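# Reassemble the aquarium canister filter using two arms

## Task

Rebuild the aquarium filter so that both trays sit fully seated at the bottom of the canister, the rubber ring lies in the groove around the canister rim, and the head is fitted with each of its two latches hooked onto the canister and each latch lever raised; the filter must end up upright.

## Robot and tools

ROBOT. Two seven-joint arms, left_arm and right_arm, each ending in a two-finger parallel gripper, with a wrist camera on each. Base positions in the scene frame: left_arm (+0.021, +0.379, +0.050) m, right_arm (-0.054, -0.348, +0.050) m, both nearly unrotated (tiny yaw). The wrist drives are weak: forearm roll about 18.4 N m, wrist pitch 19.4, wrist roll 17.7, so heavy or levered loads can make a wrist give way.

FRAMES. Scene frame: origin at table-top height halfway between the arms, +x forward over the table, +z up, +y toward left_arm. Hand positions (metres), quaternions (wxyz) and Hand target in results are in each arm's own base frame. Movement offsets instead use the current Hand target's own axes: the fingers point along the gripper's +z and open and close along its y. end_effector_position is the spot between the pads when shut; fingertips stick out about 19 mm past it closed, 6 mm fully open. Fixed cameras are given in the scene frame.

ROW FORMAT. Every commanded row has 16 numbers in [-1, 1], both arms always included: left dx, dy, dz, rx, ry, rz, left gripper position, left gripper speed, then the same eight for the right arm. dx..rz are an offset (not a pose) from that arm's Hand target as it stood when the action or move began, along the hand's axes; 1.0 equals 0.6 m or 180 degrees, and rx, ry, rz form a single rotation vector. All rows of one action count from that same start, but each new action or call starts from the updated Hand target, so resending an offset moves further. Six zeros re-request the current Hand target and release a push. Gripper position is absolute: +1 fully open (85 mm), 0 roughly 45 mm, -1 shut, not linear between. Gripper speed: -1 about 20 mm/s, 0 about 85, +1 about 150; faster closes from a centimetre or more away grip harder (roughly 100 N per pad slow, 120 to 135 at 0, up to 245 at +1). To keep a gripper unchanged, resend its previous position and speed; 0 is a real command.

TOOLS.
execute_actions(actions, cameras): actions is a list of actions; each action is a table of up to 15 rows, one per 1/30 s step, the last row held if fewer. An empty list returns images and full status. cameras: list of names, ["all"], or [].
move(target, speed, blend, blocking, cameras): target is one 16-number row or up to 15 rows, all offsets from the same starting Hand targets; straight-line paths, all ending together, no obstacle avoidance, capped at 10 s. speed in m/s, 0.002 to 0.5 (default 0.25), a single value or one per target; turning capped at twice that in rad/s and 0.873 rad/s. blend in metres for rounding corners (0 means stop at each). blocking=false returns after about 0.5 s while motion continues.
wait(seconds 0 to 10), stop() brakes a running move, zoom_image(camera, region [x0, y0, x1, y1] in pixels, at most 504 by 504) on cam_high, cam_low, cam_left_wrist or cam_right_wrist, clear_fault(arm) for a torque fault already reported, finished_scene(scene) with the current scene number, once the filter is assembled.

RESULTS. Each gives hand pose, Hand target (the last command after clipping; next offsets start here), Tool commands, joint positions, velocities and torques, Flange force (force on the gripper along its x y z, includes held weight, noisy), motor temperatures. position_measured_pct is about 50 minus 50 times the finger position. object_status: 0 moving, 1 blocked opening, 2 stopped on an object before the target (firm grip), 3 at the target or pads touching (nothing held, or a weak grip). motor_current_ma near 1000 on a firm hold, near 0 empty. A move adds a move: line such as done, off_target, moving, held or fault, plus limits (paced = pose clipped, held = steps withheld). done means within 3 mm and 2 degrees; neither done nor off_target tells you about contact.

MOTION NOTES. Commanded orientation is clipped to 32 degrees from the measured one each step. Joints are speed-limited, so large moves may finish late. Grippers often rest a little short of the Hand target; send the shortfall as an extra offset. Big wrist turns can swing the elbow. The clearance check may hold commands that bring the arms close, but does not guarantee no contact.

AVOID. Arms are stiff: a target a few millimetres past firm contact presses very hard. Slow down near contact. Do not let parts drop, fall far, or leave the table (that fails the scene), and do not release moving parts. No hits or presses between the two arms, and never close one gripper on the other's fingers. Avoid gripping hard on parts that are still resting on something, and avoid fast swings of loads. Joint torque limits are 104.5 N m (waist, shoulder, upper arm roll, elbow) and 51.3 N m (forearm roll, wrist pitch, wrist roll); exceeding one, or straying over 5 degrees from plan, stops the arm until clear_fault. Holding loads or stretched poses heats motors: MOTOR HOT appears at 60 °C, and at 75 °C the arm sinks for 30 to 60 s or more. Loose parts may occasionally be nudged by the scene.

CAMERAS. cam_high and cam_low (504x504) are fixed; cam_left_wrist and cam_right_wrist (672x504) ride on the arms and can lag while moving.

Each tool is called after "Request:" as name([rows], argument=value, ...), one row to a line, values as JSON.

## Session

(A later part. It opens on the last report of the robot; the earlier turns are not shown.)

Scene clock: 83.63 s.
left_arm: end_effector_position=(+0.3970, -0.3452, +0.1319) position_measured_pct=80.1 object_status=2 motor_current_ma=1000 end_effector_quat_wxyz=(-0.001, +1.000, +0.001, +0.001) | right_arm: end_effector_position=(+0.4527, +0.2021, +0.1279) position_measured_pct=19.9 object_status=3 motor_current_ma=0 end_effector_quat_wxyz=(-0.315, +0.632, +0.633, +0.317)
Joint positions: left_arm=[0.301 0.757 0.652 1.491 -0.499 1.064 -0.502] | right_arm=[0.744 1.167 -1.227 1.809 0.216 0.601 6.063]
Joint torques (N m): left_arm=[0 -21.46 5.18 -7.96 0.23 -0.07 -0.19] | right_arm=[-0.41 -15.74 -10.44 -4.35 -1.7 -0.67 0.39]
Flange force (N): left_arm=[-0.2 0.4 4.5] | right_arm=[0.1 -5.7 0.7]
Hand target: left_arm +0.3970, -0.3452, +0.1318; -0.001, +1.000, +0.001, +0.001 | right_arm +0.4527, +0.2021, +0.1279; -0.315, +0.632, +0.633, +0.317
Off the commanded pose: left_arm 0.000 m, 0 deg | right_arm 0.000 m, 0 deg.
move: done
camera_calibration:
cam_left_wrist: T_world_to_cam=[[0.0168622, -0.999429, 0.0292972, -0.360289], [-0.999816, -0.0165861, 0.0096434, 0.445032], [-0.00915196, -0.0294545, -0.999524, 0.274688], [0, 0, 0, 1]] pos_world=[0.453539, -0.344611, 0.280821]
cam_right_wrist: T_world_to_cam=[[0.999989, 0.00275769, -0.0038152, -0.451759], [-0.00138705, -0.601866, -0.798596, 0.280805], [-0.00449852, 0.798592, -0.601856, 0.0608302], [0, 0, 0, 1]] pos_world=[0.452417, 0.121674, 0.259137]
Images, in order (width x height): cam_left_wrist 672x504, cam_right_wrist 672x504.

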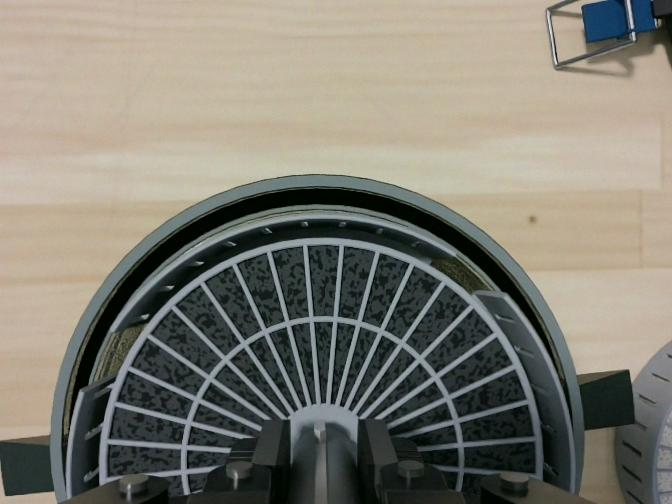

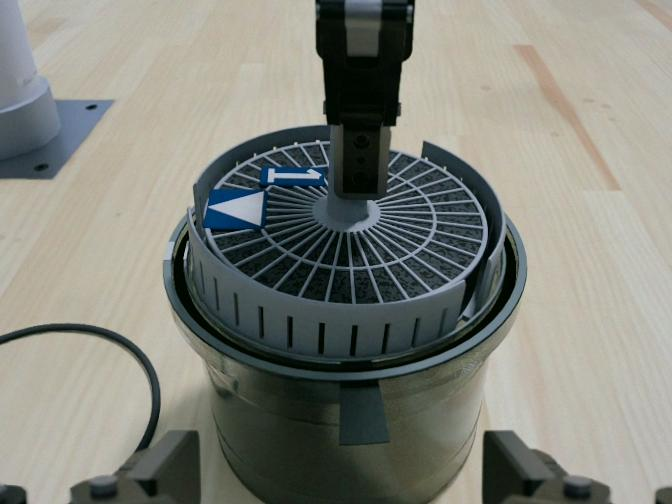

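Request:
move(target=[0.002,-0.001,0.01,0,0,0,-1,-0.6,0,0,0,0,0,0,0.6,0], speed=0.02, cameras=["cam_right_wrist","cam_left_wrist"])

Scene clock: 84.93 s.
left_arm: end_effector_position=(+0.3982, -0.3446, +0.1259) position_measured_pct=80.1 object_status=2 motor_current_ma=1000 end_effector_quat_wxyz=(-0.001, +1.000, +0.001, +0.001) | right_arm: end_effector_position=(+0.4527, +0.2021, +0.1279) position_measured_pct=19.9 object_status=3 motor_current_ma=0 end_effector_quat_wxyz=(-0.315, +0.632, +0.633, +0.317)
Joint positions: left_arm=[0.301 0.766 0.648 1.496 -0.505 1.051 -0.501] | right_arm=[0.744 1.167 -1.227 1.809 0.216 0.601 6.063]
Joint torques (N m): left_arm=[-0.04 -21.5 5.49 -7.85 0.16 0.09 -0.17] | right_arm=[-0.44 -15.72 -10.49 -4.35 -1.7 -0.66 0.41]
Flange force (N): left_arm=[-0.4 0.3 5.0] | right_arm=[0.1 -5.7 0.7]
Hand target: left_arm +0.3982, -0.3446, +0.1258; -0.001, +1.000, +0.001, +0.001 | right_arm +0.4527, +0.2021, +0.1279; -0.315, +0.632, +0.633, +0.317
Off the commanded pose: left_arm 0.000 m, 0 deg | right_arm 0.000 m, 0 deg.
move: done
camera_calibration:
cam_left_wrist: T_world_to_cam=[[0.0167593, -0.99943, 0.0293004, -0.359488], [-0.999819, -0.0164861, 0.00954122, 0.446363], [-0.00905274, -0.029455, -0.999525, 0.268675], [0, 0, 0, 1]] pos_world=[0.454739, -0.344011, 0.274822]
cam_right_wrist: T_world_to_cam=[[0.999989, 0.00275769, -0.0038152, -0.451759], [-0.00138705, -0.601866, -0.798596, 0.280805], [-0.00449852, 0.798592, -0.601856, 0.0608302], [0, 0, 0, 1]] pos_world=[0.452417, 0.121674, 0.259137]
Images, in order (width x height): cam_left_wrist 672x504, cam_right_wrist 672x504.

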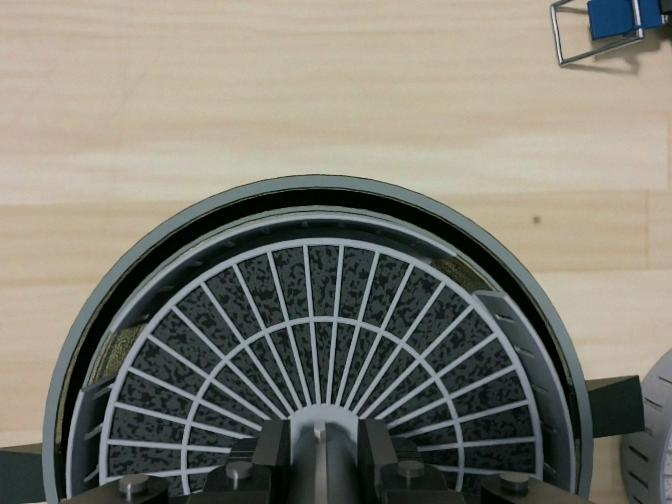

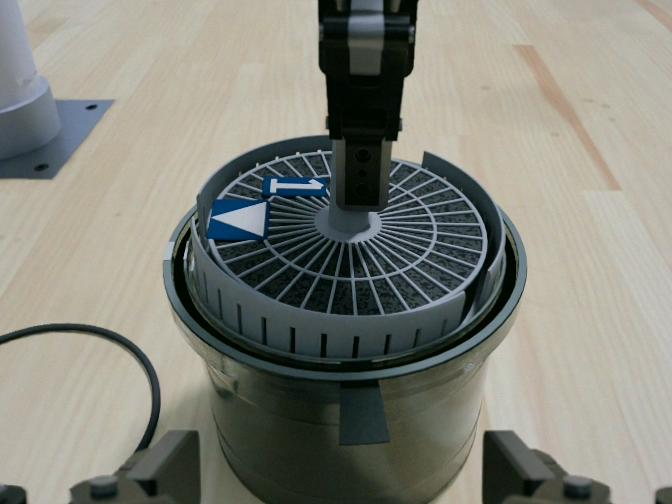

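Request:
move(target=[-0.0015,0,0.015,0,0,0,-1,-0.6,0,0,0,0,0,0,0.6,0], speed=0.03, cameras=["cam_right_wrist","cam_left_wrist"])

Scene clock: 86.20 s.
left_arm: end_effector_position=(+0.3973, -0.3446, +0.1169) position_measured_pct=80.1 object_status=2 motor_current_ma=1000 end_effector_quat_wxyz=(-0.001, +1.000, +0.001, +0.001) | right_arm: end_effector_position=(+0.4527, +0.2021, +0.1279) position_measured_pct=19.9 object_status=3 motor_current_ma=0 end_effector_quat_wxyz=(-0.315, +0.632, +0.633, +0.317)
Joint positions: left_arm=[0.305 0.776 0.641 1.509 -0.513 1.029 -0.493] | right_arm=[0.744 1.167 -1.227 1.809 0.216 0.601 6.063]
Joint torques (N m): left_arm=[0.01 -21.36 5.05 -7.51 0.36 0.41 -0.2] | right_arm=[-0.4 -15.72 -10.47 -4.36 -1.7 -0.67 0.4]
Flange force (N): left_arm=[-0.6 0.0 5.0] | right_arm=[0.1 -5.7 0.7]
Hand target: left_arm +0.3973, -0.3446, +0.1168; -0.001, +1.000, +0.001, +0.001 | right_arm +0.4527, +0.2021, +0.1279; -0.315, +0.632, +0.633, +0.317
Off the commanded pose: left_arm 0.000 m, 0 deg | right_arm 0.000 m, 0 deg.
move: done
camera_calibration:
cam_left_wrist: T_world_to_cam=[[0.0167593, -0.99943, 0.0293004, -0.35921], [-0.999819, -0.0164861, 0.00954122, 0.445549], [-0.00905274, -0.029455, -0.999525, 0.259671], [0, 0, 0, 1]] pos_world=[0.453839, -0.344011, 0.265822]
cam_right_wrist: T_world_to_cam=[[0.999989, 0.00275769, -0.0038152, -0.451759], [-0.00138705, -0.601866, -0.798596, 0.280805], [-0.00449852, 0.798592, -0.601856, 0.0608302], [0, 0, 0, 1]] pos_world=[0.452417, 0.121674, 0.259137]
Images, in order (width x height): cam_left_wrist 672x504, cam_right_wrist 672x504.

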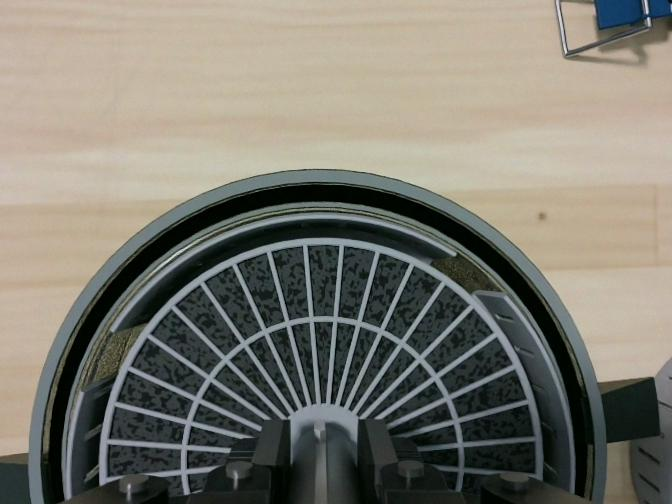

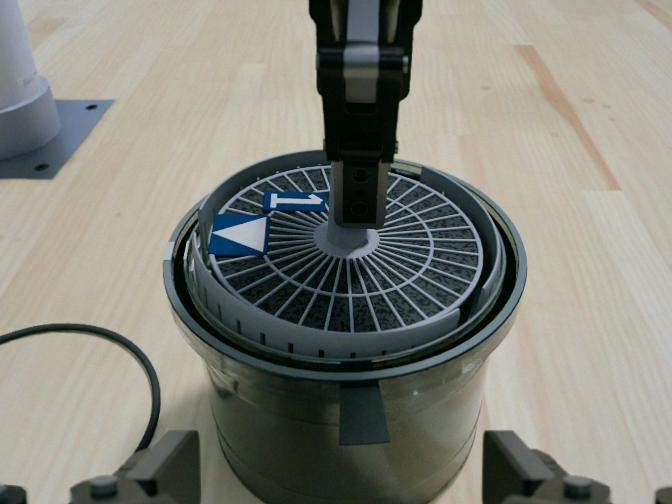

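Request:
move(target=[0,0,0.03,0,0,0,-1,-0.6,0,0,0,0,0,0,0.6,0], speed=0.04, cameras=["cam_right_wrist","cam_left_wrist"])

Scene clock: 87.47 s.
left_arm: end_effector_position=(+0.3973, -0.3446, +0.0989) position_measured_pct=80.1 object_status=2 motor_current_ma=1000 end_effector_quat_wxyz=(-0.001, +1.000, +0.001, +0.001) | right_arm: end_effector_position=(+0.4527, +0.2021, +0.1279) position_measured_pct=19.9 object_status=3 motor_current_ma=0 end_effector_quat_wxyz=(-0.315, +0.632, +0.633, +0.317)
Joint positions: left_arm=[0.312 0.801 0.626 1.527 -0.53 0.989 -0.479] | right_arm=[0.744 1.167 -1.227 1.809 0.216 0.601 6.063]
Joint torques (N m): left_arm=[0.08 -21.25 5.31 -7.59 0.31 0.12 -0.2] | right_arm=[-0.42 -15.71 -10.5 -4.33 -1.7 -0.66 0.4]
Flange force (N): left_arm=[-1.7 -1.1 4.5] | right_arm=[0.1 -5.7 0.7]
Hand target: left_arm +0.3973, -0.3446, +0.0988; -0.001, +1.000, +0.001, +0.001 | right_arm +0.4527, +0.2021, +0.1279; -0.315, +0.632, +0.633, +0.317
Off the commanded pose: left_arm 0.000 m, 0 deg | right_arm 0.000 m, 0 deg.
move: done
camera_calibration:
cam_left_wrist: T_world_to_cam=[[0.0167593, -0.99943, 0.0293004, -0.358582], [-0.999819, -0.0164861, 0.00954122, 0.445722], [-0.00905274, -0.029455, -0.999525, 0.241682], [0, 0, 0, 1]] pos_world=[0.453839, -0.343911, 0.247822]
cam_right_wrist: T_world_to_cam=[[0.999989, 0.00275769, -0.0038152, -0.451759], [-0.00138705, -0.601866, -0.798596, 0.280805], [-0.00449852, 0.798592, -0.601856, 0.0608302], [0, 0, 0, 1]] pos_world=[0.452417, 0.121674, 0.259137]
Images, in order (width x height): cam_left_wrist 672x504, cam_right_wrist 672x504.

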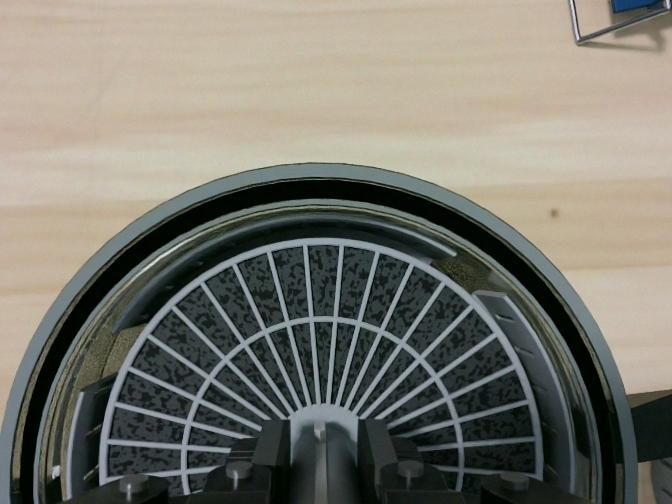

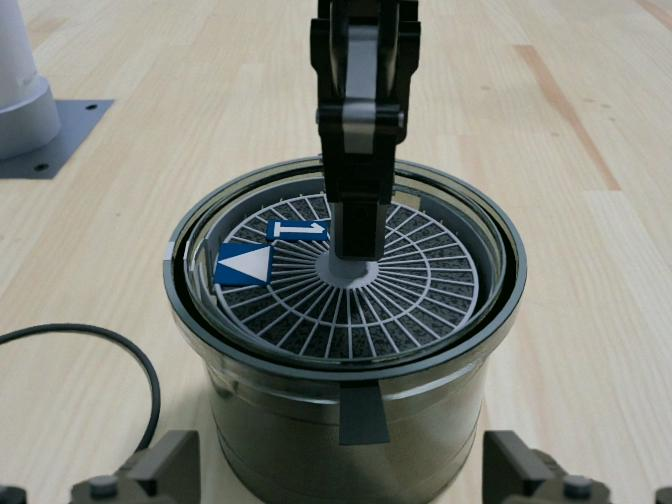

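Request:
move(target=[0,0,0.067,0,0,0,-1,-0.6,0,0,0,0,0,0,0.6,0], speed=0.05, cameras=["cam_right_wrist","cam_left_wrist"])

Scene clock: 89.13 s.
left_arm: end_effector_position=(+0.3974, -0.3445, +0.0587) position_measured_pct=80.1 object_status=2 motor_current_ma=1000 end_effector_quat_wxyz=(-0.001, +1.000, +0.001, +0.001) | right_arm: end_effector_position=(+0.4527, +0.2021, +0.1279) position_measured_pct=19.9 object_status=3 motor_current_ma=0 end_effector_quat_wxyz=(-0.315, +0.632, +0.633, +0.317)
Joint positions: left_arm=[0.33 0.859 0.59 1.558 -0.569 0.902 -0.449] | right_arm=[0.744 1.167 -1.227 1.809 0.216 0.601 6.063]
Joint torques (N m): left_arm=[-0.12 -21.56 5.36 -7.01 0.2 0.1 -0.26] | right_arm=[-0.41 -15.73 -10.43 -4.34 -1.69 -0.67 0.39]
Flange force (N): left_arm=[-2.3 -0.9 4.2] | right_arm=[0.1 -5.6 0.6]
Hand target: left_arm +0.3974, -0.3445, +0.0586; -0.001, +1.000, +0.001, +0.001 | right_arm +0.4527, +0.2021, +0.1279; -0.315, +0.632, +0.633, +0.317
Off the commanded pose: left_arm 0.000 m, 0 deg | right_arm 0.000 m, 0 deg.
move: done
camera_calibration:
cam_left_wrist: T_world_to_cam=[[0.0168593, -0.999429, 0.029299, -0.357451], [-0.999817, -0.0165861, 0.00954341, 0.44617], [-0.009052, -0.0294545, -0.999525, 0.201502], [0, 0, 0, 1]] pos_world=[0.453939, -0.343911, 0.207622]
cam_right_wrist: T_world_to_cam=[[0.999989, 0.00275769, -0.0038152, -0.451759], [-0.00138705, -0.601866, -0.798596, 0.280805], [-0.00449852, 0.798592, -0.601856, 0.0608302], [0, 0, 0, 1]] pos_world=[0.452417, 0.121674, 0.259137]
Images, in order (width x height): cam_left_wrist 672x504, cam_right_wrist 672x504.

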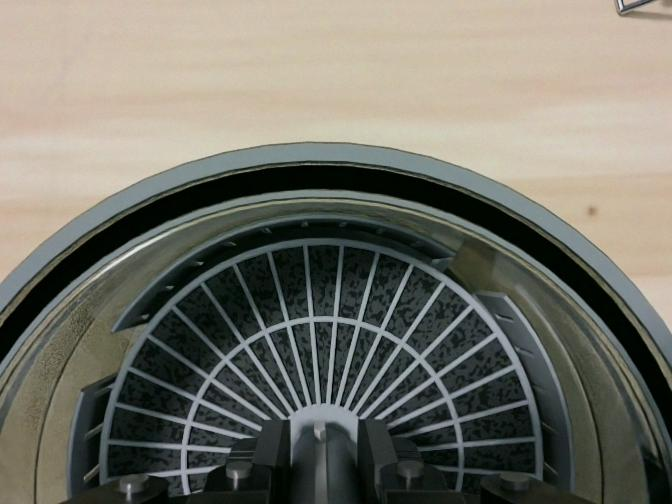

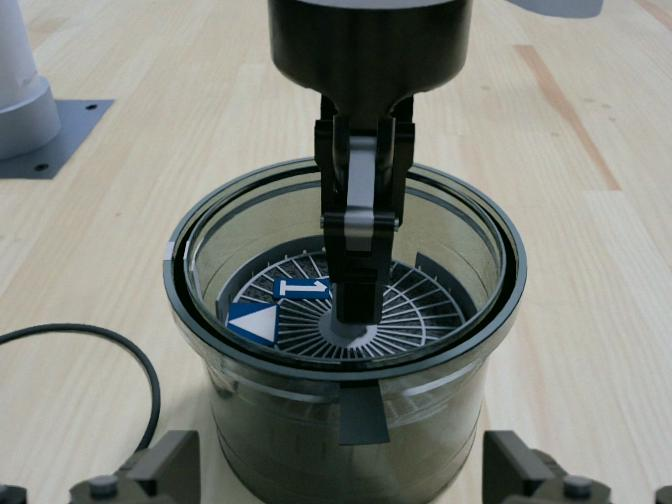

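Request:
move(target=[0,0,0.04,0,0,0,-1,-0.6,0,0,0,0,0,0,0.6,0], speed=0.04, cameras=["cam_right_wrist","cam_left_wrist"])

Scene clock: 90.37 s.
left_arm: end_effector_position=(+0.3974, -0.3445, +0.0347) position_measured_pct=80.1 object_status=2 motor_current_ma=1000 end_effector_quat_wxyz=(-0.001, +1.000, +0.001, +0.001) | right_arm: end_effector_position=(+0.4527, +0.2021, +0.1279) position_measured_pct=19.9 object_status=3 motor_current_ma=0 end_effector_quat_wxyz=(-0.315, +0.632, +0.633, +0.317)
Joint positions: left_arm=[0.342 0.896 0.567 1.57 -0.593 0.853 -0.431] | right_arm=[0.744 1.167 -1.227 1.809 0.216 0.601 6.063]
Joint torques (N m): left_arm=[-0.04 -22.05 5.4 -6.56 0.18 0.01 -0.19] | right_arm=[-0.39 -15.72 -10.46 -4.34 -1.71 -0.67 0.41]
Flange force (N): left_arm=[-1.6 -0.7 4.2] | right_arm=[0.1 -5.6 0.7]
Hand target: left_arm +0.3974, -0.3445, +0.0346; -0.001, +1.000, +0.001, +0.001 | right_arm +0.4527, +0.2021, +0.1279; -0.315, +0.632, +0.633, +0.317
Off the commanded pose: left_arm 0.000 m, 0 deg | right_arm 0.000 m, 0 deg.
move: done
camera_calibration:
cam_left_wrist: T_world_to_cam=[[0.0167593, -0.99943, 0.0293004, -0.356703], [-0.999819, -0.0164861, 0.00954122, 0.446435], [-0.00905274, -0.029455, -0.999525, 0.177514], [0, 0, 0, 1]] pos_world=[0.453939, -0.343911, 0.183622]
cam_right_wrist: T_world_to_cam=[[0.999989, 0.00275769, -0.0038152, -0.451759], [-0.00138705, -0.601866, -0.798596, 0.280805], [-0.00449852, 0.798592, -0.601856, 0.0608302], [0, 0, 0, 1]] pos_world=[0.452417, 0.121674, 0.259137]
Images, in order (width x height): cam_left_wrist 672x504, cam_right_wrist 672x504.

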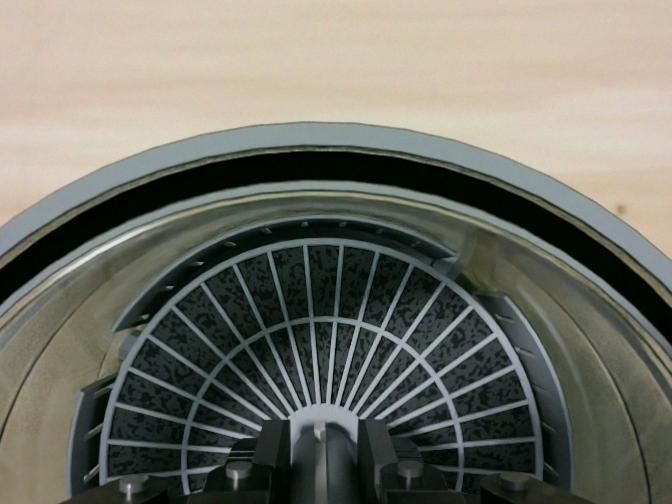

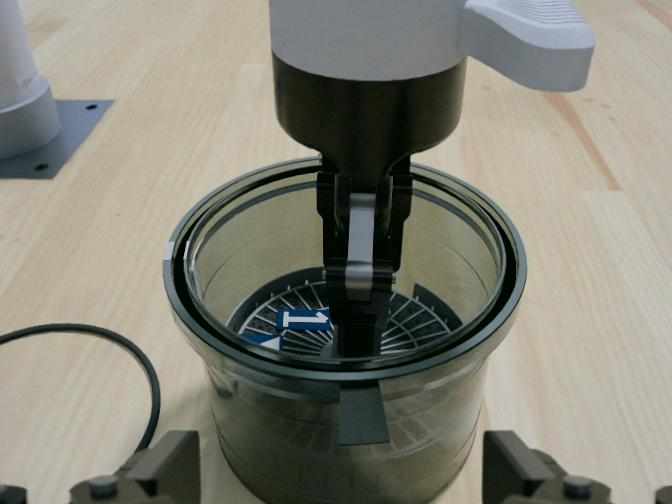

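Request:
zoom_image(camera="cam_left_wrist", region=[60, 300, 180, 420])

Request:
zoom_image(camera="cam_left_wrist", region=[400, 210, 540, 350])

Scaled by 4.200.

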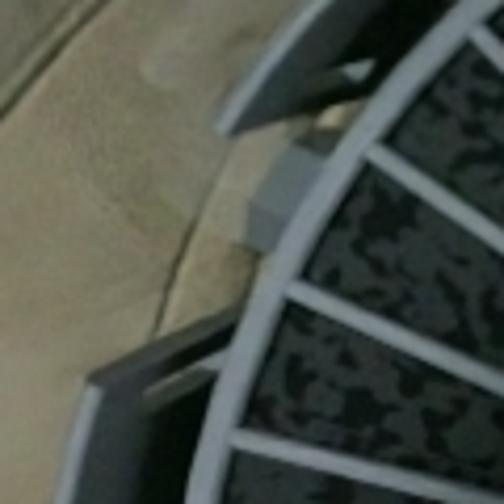

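Scaled by 3.600.

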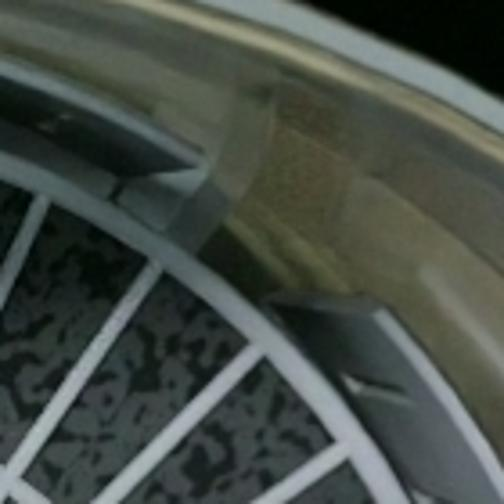

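Request:
move(target=[0,0,0.02,0,0,0,-1,-0.6,0,0,0,0,0,0,0.6,0], speed=0.03, cameras=["cam_left_wrist"])

Scene clock: 92.93 s.
left_arm: end_effector_position=(+0.3975, -0.3446, +0.0228) position_measured_pct=80.1 object_status=2 motor_current_ma=1000 end_effector_quat_wxyz=(-0.001, +1.000, +0.001, +0.001) | right_arm: end_effector_position=(+0.4527, +0.2021, +0.1279) position_measured_pct=19.9 object_status=3 motor_current_ma=0 end_effector_quat_wxyz=(-0.315, +0.632, +0.633, +0.317)
Joint positions: left_arm=[0.349 0.915 0.555 1.575 -0.605 0.828 -0.422] | right_arm=[0.744 1.167 -1.227 1.809 0.216 0.601 6.063]
Joint torques (N m): left_arm=[-1.6 -2.5 -1.02 -1.97 -0.17 -1.03 -0.27] | right_arm=[-0.42 -15.7 -10.47 -4.32 -1.69 -0.69 0.4]
Flange force (N): left_arm=[-10.7 -4.6 -37.1] | right_arm=[0.1 -5.6 0.6]
Hand target: left_arm +0.3974, -0.3445, +0.0226; -0.001, +1.000, +0.001, +0.001 | right_arm +0.4527, +0.2021, +0.1279; -0.315, +0.632, +0.633, +0.317
Off the commanded pose: left_arm 0.000 m, 0 deg | right_arm 0.000 m, 0 deg.
move: done
camera_calibration:
cam_left_wrist: T_world_to_cam=[[0.0167562, -0.999424, 0.0295036, -0.356385], [-0.99982, -0.016487, 0.00934454, 0.446583], [-0.00885273, -0.0296549, -0.999521, 0.165459], [0, 0, 0, 1]] pos_world=[0.453939, -0.343911, 0.171722]
Images, in order (width x height): cam_left_wrist 672x504.

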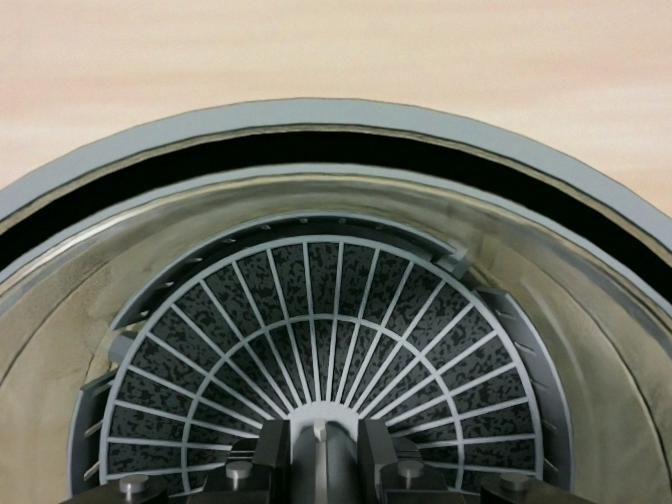

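Request:
zoom_image(camera="cam_left_wrist", region=[390, 190, 540, 340])

Request:
zoom_image(camera="cam_left_wrist", region=[60, 280, 200, 420])

Request:
wait(seconds=0, cameras=["cam_right_wrist"])

Request:
zoom_image(camera="cam_right_wrist", region=[200, 240, 500, 500])

Scaled by 3.360.

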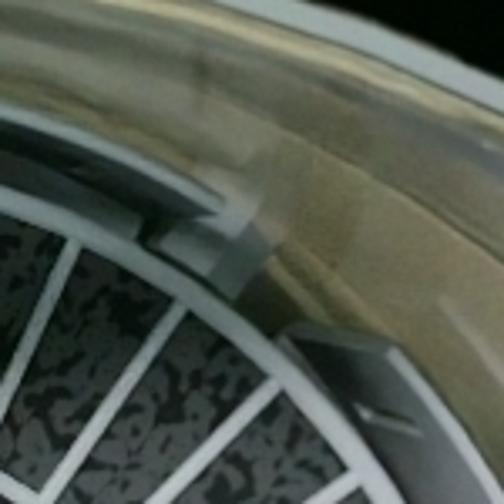

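Scaled by 3.600.

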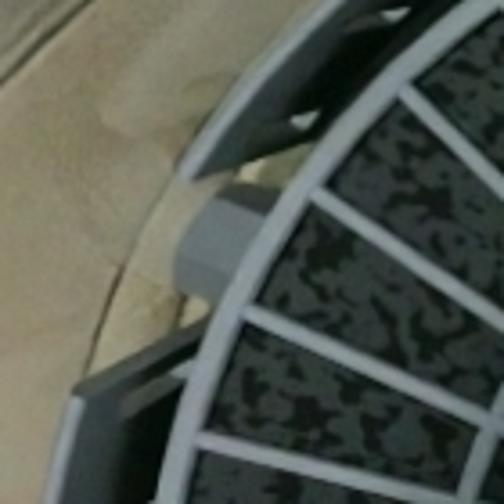

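Scene clock: 93.37 s.
left_arm: end_effector_position=(+0.3974, -0.3445, +0.0226) position_measured_pct=80.1 object_status=2 motor_current_ma=1000 end_effector_quat_wxyz=(-0.001, +1.000, +0.001, +0.001) | right_arm: end_effector_position=(+0.4527, +0.2021, +0.1279) position_measured_pct=19.9 object_status=3 motor_current_ma=0 end_effector_quat_wxyz=(-0.315, +0.632, +0.633, +0.317)
Joint positions: left_arm=[0.349 0.915 0.555 1.575 -0.605 0.828 -0.422] | right_arm=[0.744 1.167 -1.227 1.809 0.216 0.601 6.063]
Joint torques (N m): left_arm=[-1.66 -1.52 -1.39 -1.85 -0.31 -0.94 -0.28] | right_arm=[-0.4 -15.72 -10.44 -4.32 -1.68 -0.68 0.4]
Flange force (N): left_arm=[-11.6 -5.2 -39.0] | right_arm=[0.2 -5.6 0.6]
Hand target: left_arm +0.3974, -0.3445, +0.0226; -0.001, +1.000, +0.001, +0.001 | right_arm +0.4527, +0.2021, +0.1279; -0.315, +0.632, +0.633, +0.317
Tool commands: left_gripper/position=-1.0 left_gripper/speed=-0.6 right_gripper/position=+0.6 right_gripper/speed=+0.0
Off the commanded pose: left_arm 0.000 m, 0 deg | right_arm 0.000 m, 0 deg.
camera_calibration:
cam_right_wrist: T_world_to_cam=[[0.999989, 0.00275769, -0.0038152, -0.451759], [-0.00138705, -0.601866, -0.798596, 0.280805], [-0.00449852, 0.798592, -0.601856, 0.0608302], [0, 0, 0, 1]] pos_world=[0.452417, 0.121674, 0.259137]
Images, in order (width x height): cam_right_wrist 672x504.

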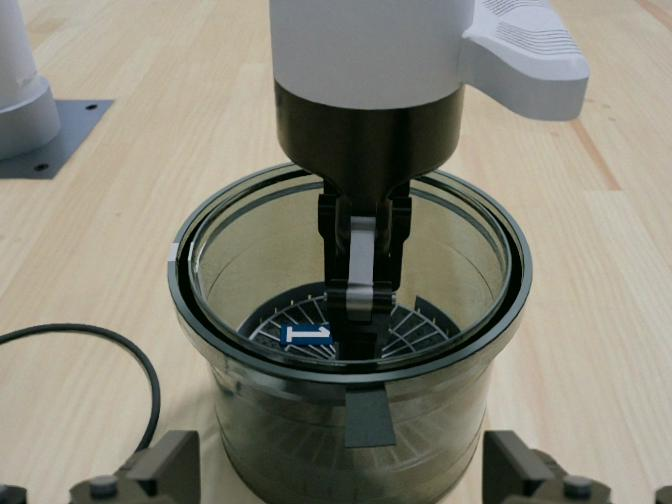

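Scaled by 1.680.

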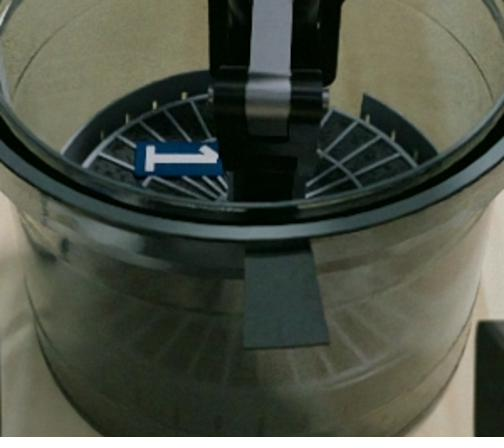

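Request:
wait(seconds=0, cameras=["cam_low", "cam_right_wrist"])

Request:
zoom_image(camera="cam_low", region=[100, 230, 200, 330])

Request:
zoom_image(camera="cam_right_wrist", region=[200, 350, 500, 504])

Scene clock: 94.57 s.
left_arm: end_effector_position=(+0.3974, -0.3445, +0.0226) position_measured_pct=80.1 object_status=2 motor_current_ma=1000 end_effector_quat_wxyz=(-0.001, +1.000, +0.001, +0.001) | right_arm: end_effector_position=(+0.4527, +0.2021, +0.1279) position_measured_pct=19.9 object_status=3 motor_current_ma=0 end_effector_quat_wxyz=(-0.315, +0.632, +0.633, +0.317)
Joint positions: left_arm=[0.349 0.915 0.555 1.575 -0.605 0.828 -0.422] | right_arm=[0.744 1.167 -1.227 1.809 0.216 0.601 6.063]
Joint torques (N m): left_arm=[-1.8 -1.52 -1.54 -1.78 -0.3 -0.92 -0.2] | right_arm=[-0.41 -15.72 -10.48 -4.36 -1.73 -0.68 0.4]
Flange force (N): left_arm=[-11.4 -4.8 -39.1] | right_arm=[0.1 -5.7 0.7]
Hand target: left_arm +0.3974, -0.3445, +0.0226; -0.001, +1.000, +0.001, +0.001 | right_arm +0.4527, +0.2021, +0.1279; -0.315, +0.632, +0.633, +0.317
Tool commands: left_gripper/position=-1.0 left_gripper/speed=-0.6 right_gripper/position=+0.6 right_gripper/speed=+0.0
Off the commanded pose: left_arm 0.000 m, 0 deg | right_arm 0.000 m, 0 deg.
camera_calibration:
cam_right_wrist: T_world_to_cam=[[0.999989, 0.00275769, -0.0038152, -0.451759], [-0.00138705, -0.601866, -0.798596, 0.280805], [-0.00449852, 0.798592, -0.601856, 0.0608302], [0, 0, 0, 1]] pos_world=[0.452417, 0.121674, 0.259137]
Images, in order (width x height): cam_low 504x504, cam_right_wrist 672x504.

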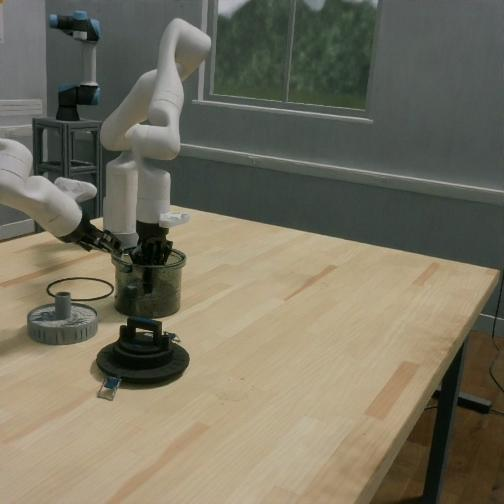

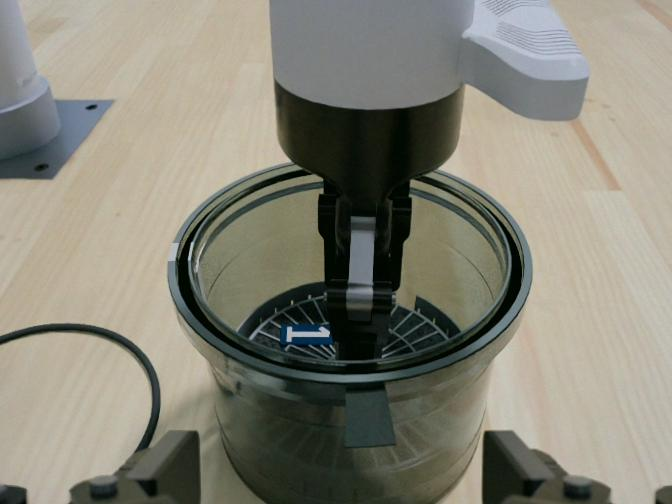

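Scaled by 5.040.

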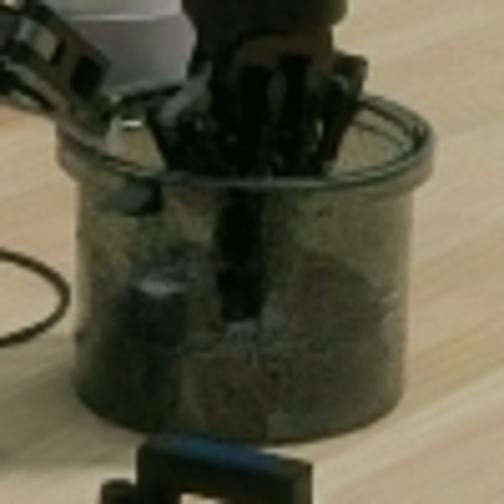

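Scaled by 1.680.

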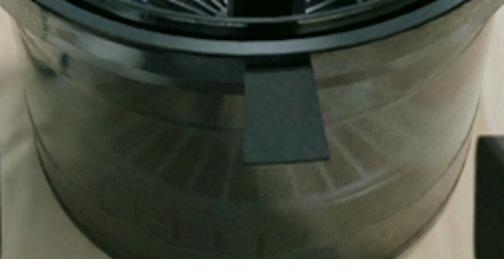

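Request:
move(target=[-0.002,-0.001,-0.003,0,0,0,-1,-0.6,0,0,0,0,0,0,0.6,0], speed=0.02, cameras=["cam_left_wrist"])

Scene clock: 95.63 s.
left_arm: end_effector_position=(+0.3962, -0.3438, +0.0243) position_measured_pct=80.1 object_status=2 motor_current_ma=1000 end_effector_quat_wxyz=(-0.001, +1.000, +0.001, +0.000) | right_arm: end_effector_position=(+0.4527, +0.2021, +0.1279) position_measured_pct=19.9 object_status=3 motor_current_ma=0 end_effector_quat_wxyz=(-0.315, +0.632, +0.633, +0.317)
Joint positions: left_arm=[0.348 0.911 0.556 1.58 -0.604 0.829 -0.422] | right_arm=[0.744 1.167 -1.227 1.809 0.216 0.601 6.063]
Joint torques (N m): left_arm=[0.27 -18.57 4.66 -5.04 0.47 0.21 -0.21] | right_arm=[-0.39 -15.72 -10.5 -4.36 -1.67 -0.68 0.42]
Flange force (N): left_arm=[-2.0 -1.8 -2.2] | right_arm=[0.2 -5.7 0.7]
Hand target: left_arm +0.3962, -0.3439, +0.0244; -0.001, +1.000, +0.001, +0.001 | right_arm +0.4527, +0.2021, +0.1279; -0.315, +0.632, +0.633, +0.317
Off the commanded pose: left_arm 0.000 m, 0 deg | right_arm 0.000 m, 0 deg.
move: done
camera_calibration:
cam_left_wrist: T_world_to_cam=[[0.0168637, -0.999431, 0.0291956, -0.355708], [-0.999815, -0.0165856, 0.00974173, 0.445276], [-0.00925197, -0.0293545, -0.999526, 0.167253], [0, 0, 0, 1]] pos_world=[0.452739, -0.343211, 0.173221]
Images, in order (width x height): cam_left_wrist 672x504.

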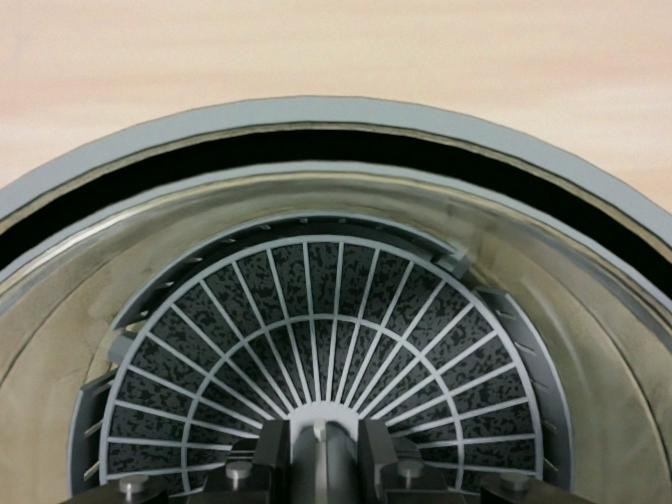

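Request:
move([
  [0,0,0,0,0,0,-0.3,-0.6,0,0,0,0,0,0,0.6,0],
  [0,0,-0.2,0,0,0,-0.3,-0.6,0,0,0,0,0,0,0.6,0],
], speed=0.15, cameras=["cam_left_wrist","cam_right_wrist"])

Scene clock: 98.03 s.
left_arm: end_effector_position=(+0.3961, -0.3440, +0.1444) position_measured_pct=64.9 object_status=3 motor_current_ma=0 end_effector_quat_wxyz=(-0.001, +1.000, +0.001, +0.001) | right_arm: end_effector_position=(+0.4527, +0.2021, +0.1279) position_measured_pct=19.9 object_status=3 motor_current_ma=0 end_effector_quat_wxyz=(-0.315, +0.632, +0.633, +0.317)
Joint positions: left_arm=[0.297 0.738 0.658 1.481 -0.485 1.089 -0.513] | right_arm=[0.744 1.167 -1.227 1.809 0.216 0.601 6.063]
Joint torques (N m): left_arm=[0.01 -20.24 4.93 -8.02 0.14 0 -0.15] | right_arm=[-0.4 -15.73 -10.45 -4.35 -1.7 -0.67 0.4]
Flange force (N): left_arm=[-1.4 -0.8 3.0] | right_arm=[0.1 -5.7 0.7]
Hand target: left_arm +0.3961, -0.3440, +0.1444; -0.001, +1.000, +0.001, +0.001 | right_arm +0.4527, +0.2021, +0.1279; -0.315, +0.632, +0.633, +0.317
Off the commanded pose: left_arm 0.000 m, 0 deg | right_arm 0.000 m, 0 deg.
move: done
camera_calibration:
cam_left_wrist: T_world_to_cam=[[0.0168593, -0.999429, 0.029299, -0.35944], [-0.999817, -0.0165861, 0.00954341, 0.444061], [-0.009052, -0.0294545, -0.999525, 0.287165], [0, 0, 0, 1]] pos_world=[0.452639, -0.343411, 0.293322]
cam_right_wrist: T_world_to_cam=[[0.999989, 0.00275769, -0.0038152, -0.451759], [-0.00138705, -0.601866, -0.798596, 0.280805], [-0.00449852, 0.798592, -0.601856, 0.0608302], [0, 0, 0, 1]] pos_world=[0.452417, 0.121674, 0.259137]
Images, in order (width x height): cam_left_wrist 672x504, cam_right_wrist 672x504.

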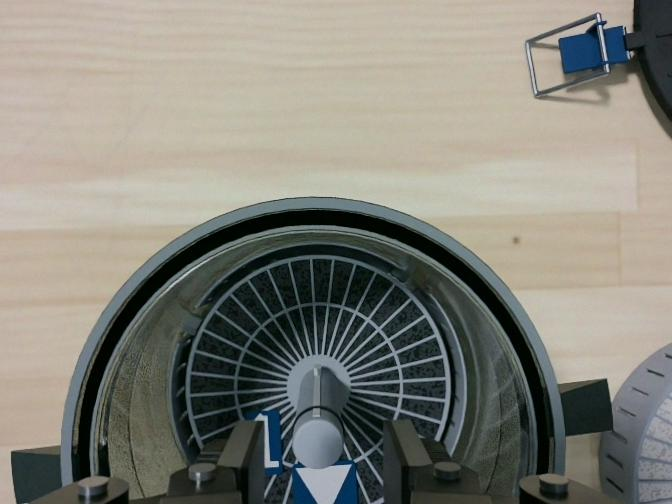

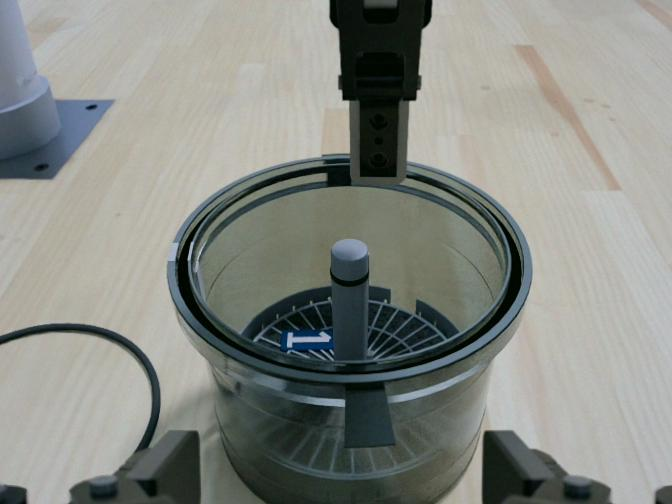

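Request:
zoom_image(camera="cam_left_wrist", region=[150, 220, 490, 504])

Scaled by 1.482.

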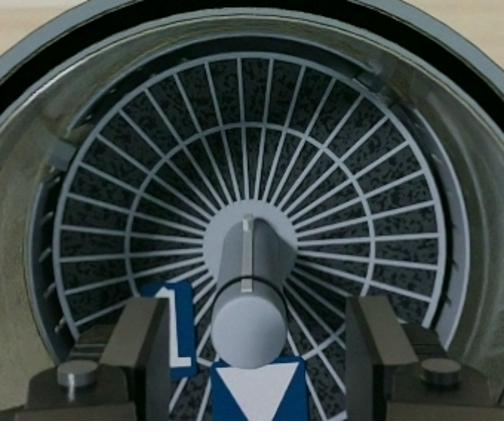

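Request:
move(target=[-0.105,0,-0.1,0,0,0,-0.3,-0.6,0,0,0,0,0,0,0.6,0], speed=0.2, cameras=["cam_left_wrist"])

Request:
zoom_image(camera="cam_left_wrist", region=[170, 90, 470, 390])

Scene clock: 99.77 s.
left_arm: end_effector_position=(+0.3330, -0.3442, +0.2043) position_measured_pct=64.9 object_status=3 motor_current_ma=0 end_effector_quat_wxyz=(-0.001, +1.000, +0.001, +0.001) | right_arm: end_effector_position=(+0.4527, +0.2021, +0.1279) position_measured_pct=19.9 object_status=3 motor_current_ma=0 end_effector_quat_wxyz=(-0.315, +0.632, +0.633, +0.317)
Joint positions: left_arm=[0.305 0.575 0.719 1.565 -0.404 1.156 -0.459] | right_arm=[0.744 1.167 -1.227 1.809 0.216 0.601 6.063]
Joint torques (N m): left_arm=[-0.05 -17.16 4.52 -8.45 0.36 0.06 -0.23] | right_arm=[-0.4 -15.74 -10.46 -4.37 -1.7 -0.68 0.4]
Flange force (N): left_arm=[-1.1 -0.2 3.3] | right_arm=[0.1 -5.7 0.7]
Hand target: left_arm +0.3330, -0.3442, +0.2043; -0.001, +1.000, +0.001, +0.001 | right_arm +0.4527, +0.2021, +0.1279; -0.315, +0.632, +0.633, +0.317
Off the commanded pose: left_arm 0.000 m, 0 deg | right_arm 0.000 m, 0 deg.
move: done
camera_calibration:
cam_left_wrist: T_world_to_cam=[[0.0168622, -0.999429, 0.0292972, -0.360331], [-0.999816, -0.0165861, 0.0096434, 0.380362], [-0.00915196, -0.0294545, -0.999524, 0.346498], [0, 0, 0, 1]] pos_world=[0.389539, -0.343611, 0.353221]
Images, in order (width x height): cam_left_wrist 672x504.

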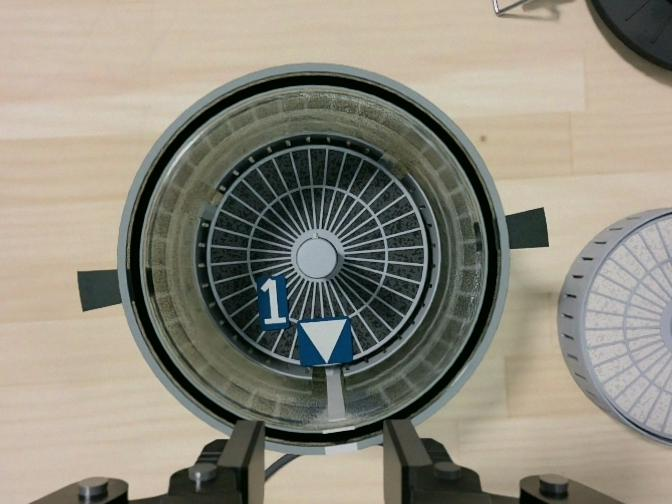

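Scaled by 1.680.

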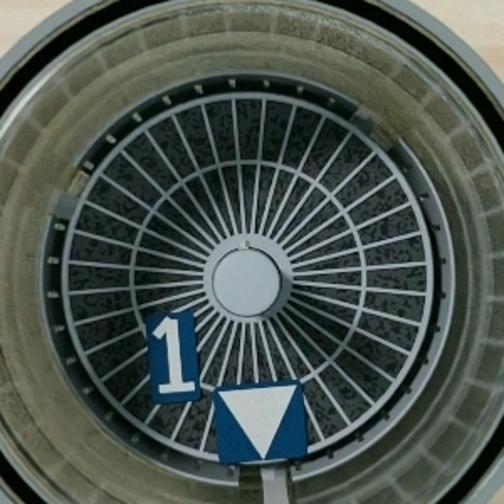

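Request:
move([
  [0.03,-0.15,-0.03,-0.1,0.1,0.2,-0.3,-0.6,0.0067,-0.0825,-0.1217,-0.1,-0.2835,0.2003,0.6,0],
  [0.088,-0.268,0.127,-0.2303,0.2303,0.4604,-0.3,-0.6,-0.2067,-0.0825,0.0383,-0.1,-0.2835,0.2003,0.6,0],
], speed=[0.25,0.15], blend=[0.03,0], cameras=["cam_left_wrist","cam_right_wrist"])

Scene clock: 107.77 s.
left_arm: end_effector_position=(+0.3857, -0.1832, +0.1284) position_measured_pct=64.9 object_status=3 motor_current_ma=0 end_effector_quat_wxyz=(+0.315, +0.633, -0.632, +0.316) | right_arm: end_effector_position=(+0.4035, +0.1461, +0.0147) position_measured_pct=19.9 object_status=3 motor_current_ma=0 end_effector_quat_wxyz=(+0.001, +0.903, +0.431, +0.001)
Joint positions: left_arm=[-0.987 1.352 1.421 2.08 -0.706 0.61 -2.538] | right_arm=[-0.105 0.758 -0.442 1.912 0.558 0.593 4.69]
Joint torques (N m): left_arm=[0.02 -14.37 10.01 -1.83 1.35 -1.06 0.03] | right_arm=[-0.42 -16.91 -3.59 -5.72 -0.43 -0.19 0.41]
Flange force (N): left_arm=[-2.2 3.2 3.7] | right_arm=[-5.9 -3.6 1.3]
Hand target: left_arm +0.3857, -0.1832, +0.1284; +0.315, +0.633, -0.632, +0.316 | right_arm +0.4035, +0.1461, +0.0147; +0.001, +0.903, +0.431, +0.001
Off the commanded pose: left_arm 0.000 m, 0 deg | right_arm 0.000 m, 0 deg.
move: done
camera_calibration:
cam_left_wrist: T_world_to_cam=[[-0.999473, 0.0130702, 0.0296977, 0.379349], [-0.0155823, 0.609473, -0.792654, 0.274576], [-0.0284601, -0.792699, -0.608949, 0.0934212], [0, 0, 0, 1]] pos_world=[0.386087, -0.0982499, 0.263266]
cam_right_wrist: T_world_to_cam=[[0.77516, -0.631744, -0.00506906, -0.219383], [-0.63175, -0.775172, 0.000561464, 0.424512], [-0.00428409, 0.00276715, -0.999987, 0.159257], [0, 0, 0, 1]] pos_world=[0.438924, 0.190035, 0.157904]
Images, in order (width x height): cam_left_wrist 672x504, cam_right_wrist 672x504.

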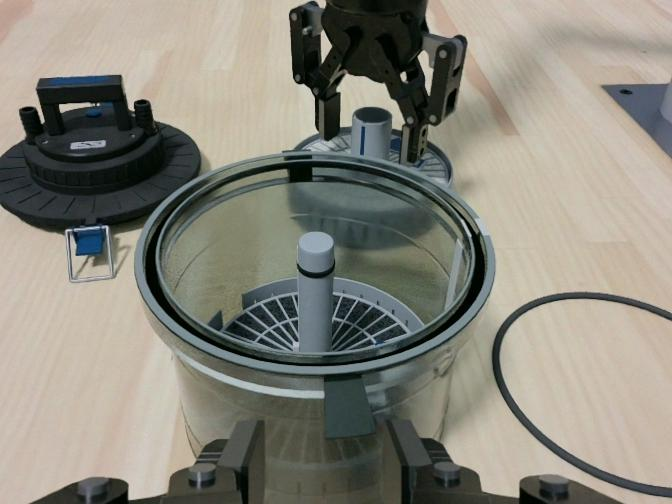

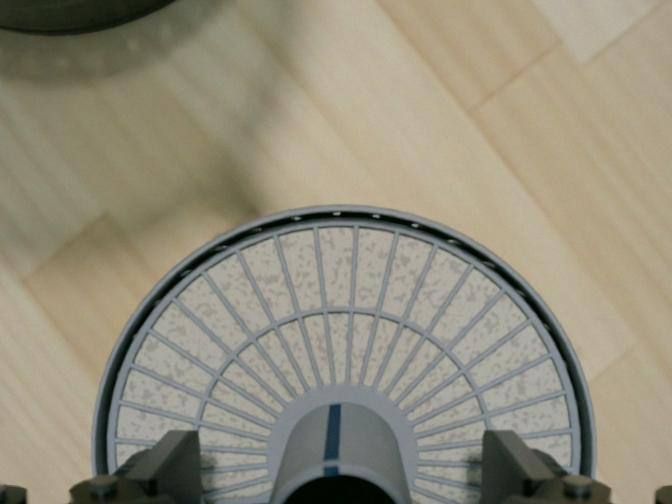

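Request:
move([
  [0,0,0,0,0,0,-0.3,-0.6,0,0,0,0,0,0,-1,-0.6],
  [0,0,0,0,0,0,-0.3,-0.6,0,0,-0.2667,0,0,0,-1,-0.6],
  [0,0,0,0,0,0,-0.3,-0.6,0.3313,-0.1572,-0.2667,0,0,0.2833,-1,-0.6],
], speed=[0.1,0.15,0.15], blend=[0,0.03,0], cameras=["cam_left_wrist","cam_right_wrist"])

Scene clock: 114.73 s.
left_arm: end_effector_position=(+0.3857, -0.1832, +0.1284) position_measured_pct=64.9 object_status=3 motor_current_ma=0 end_effector_quat_wxyz=(+0.315, +0.633, -0.632, +0.316) | right_arm: end_effector_position=(+0.4548, +0.3600, +0.1748) position_measured_pct=64.5 object_status=2 motor_current_ma=1000 end_effector_quat_wxyz=(+0.000, +1.000, +0.000, +0.001)
Joint positions: left_arm=[-0.987 1.352 1.422 2.08 -0.706 0.61 -2.538] | right_arm=[-0.537 0.763 -0.358 1.174 0.261 1.246 3.828]
Joint torques (N m): left_arm=[0.07 -14.27 9.97 -1.81 1.35 -1.34 -0.17] | right_arm=[-0.32 -22.31 -3.09 -9.7 -0.4 -0.26 0.45]
Flange force (N): left_arm=[-1.9 2.9 2.8] | right_arm=[-4.8 3.5 2.1]
Hand target: left_arm +0.3857, -0.1832, +0.1284; +0.315, +0.633, -0.632, +0.316 | right_arm +0.4548, +0.3600, +0.1748; +0.000, +1.000, +0.000, +0.001
Off the commanded pose: left_arm 0.000 m, 0 deg | right_arm 0.000 m, 0 deg.
move: done
camera_calibration:
cam_left_wrist: T_world_to_cam=[[-0.999469, 0.0132936, 0.02974, 0.37936], [-0.0154819, 0.609412, -0.792702, 0.274605], [-0.0286617, -0.792742, -0.608883, 0.0933984], [0, 0, 0, 1]] pos_world=[0.386087, -0.0983497, 0.263266]
cam_right_wrist: T_world_to_cam=[[-0.00290855, -0.999971, -0.00708418, 0.36362], [-0.999995, 0.00291517, -0.000924574, 0.510349], [0.000945198, 0.00708146, -0.999974, 0.314967], [0, 0, 0, 1]] pos_world=[0.511106, 0.359891, 0.318006]
Images, in order (width x height): cam_left_wrist 672x504, cam_right_wrist 672x504.

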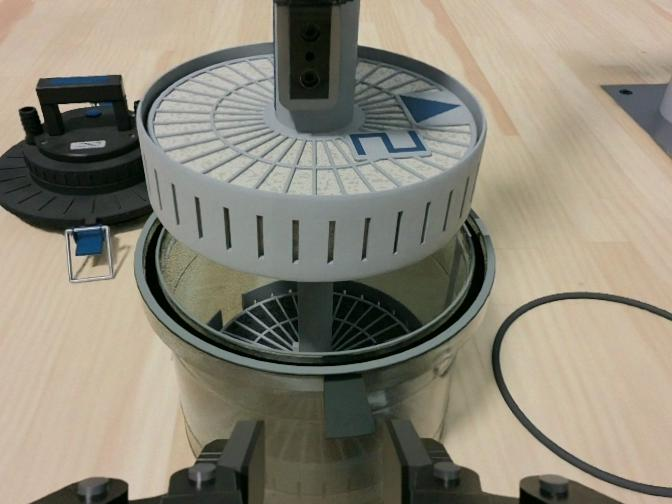

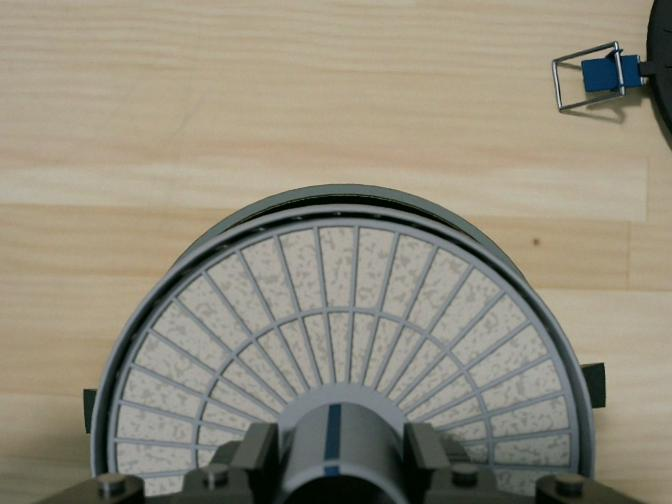

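Request:
zoom_image(camera="cam_right_wrist", region=[236, 204, 436, 504])

Request:
zoom_image(camera="cam_left_wrist", region=[130, 30, 500, 290])

Scaled by 1.680.

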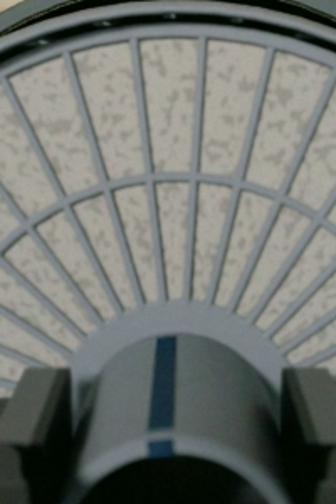

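Scaled by 1.362.

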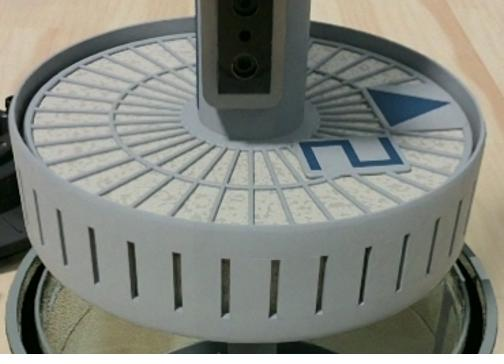

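Request:
zoom_image(camera="cam_left_wrist", region=[380, 70, 520, 290])

Request:
zoom_image(camera="cam_left_wrist", region=[120, 200, 520, 460])

Scaled by 2.291.

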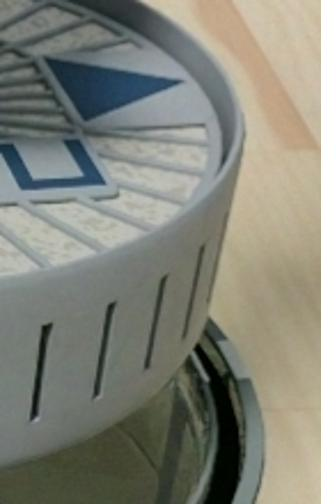

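Scaled by 1.260.

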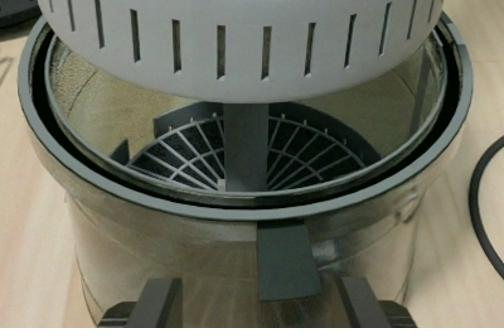

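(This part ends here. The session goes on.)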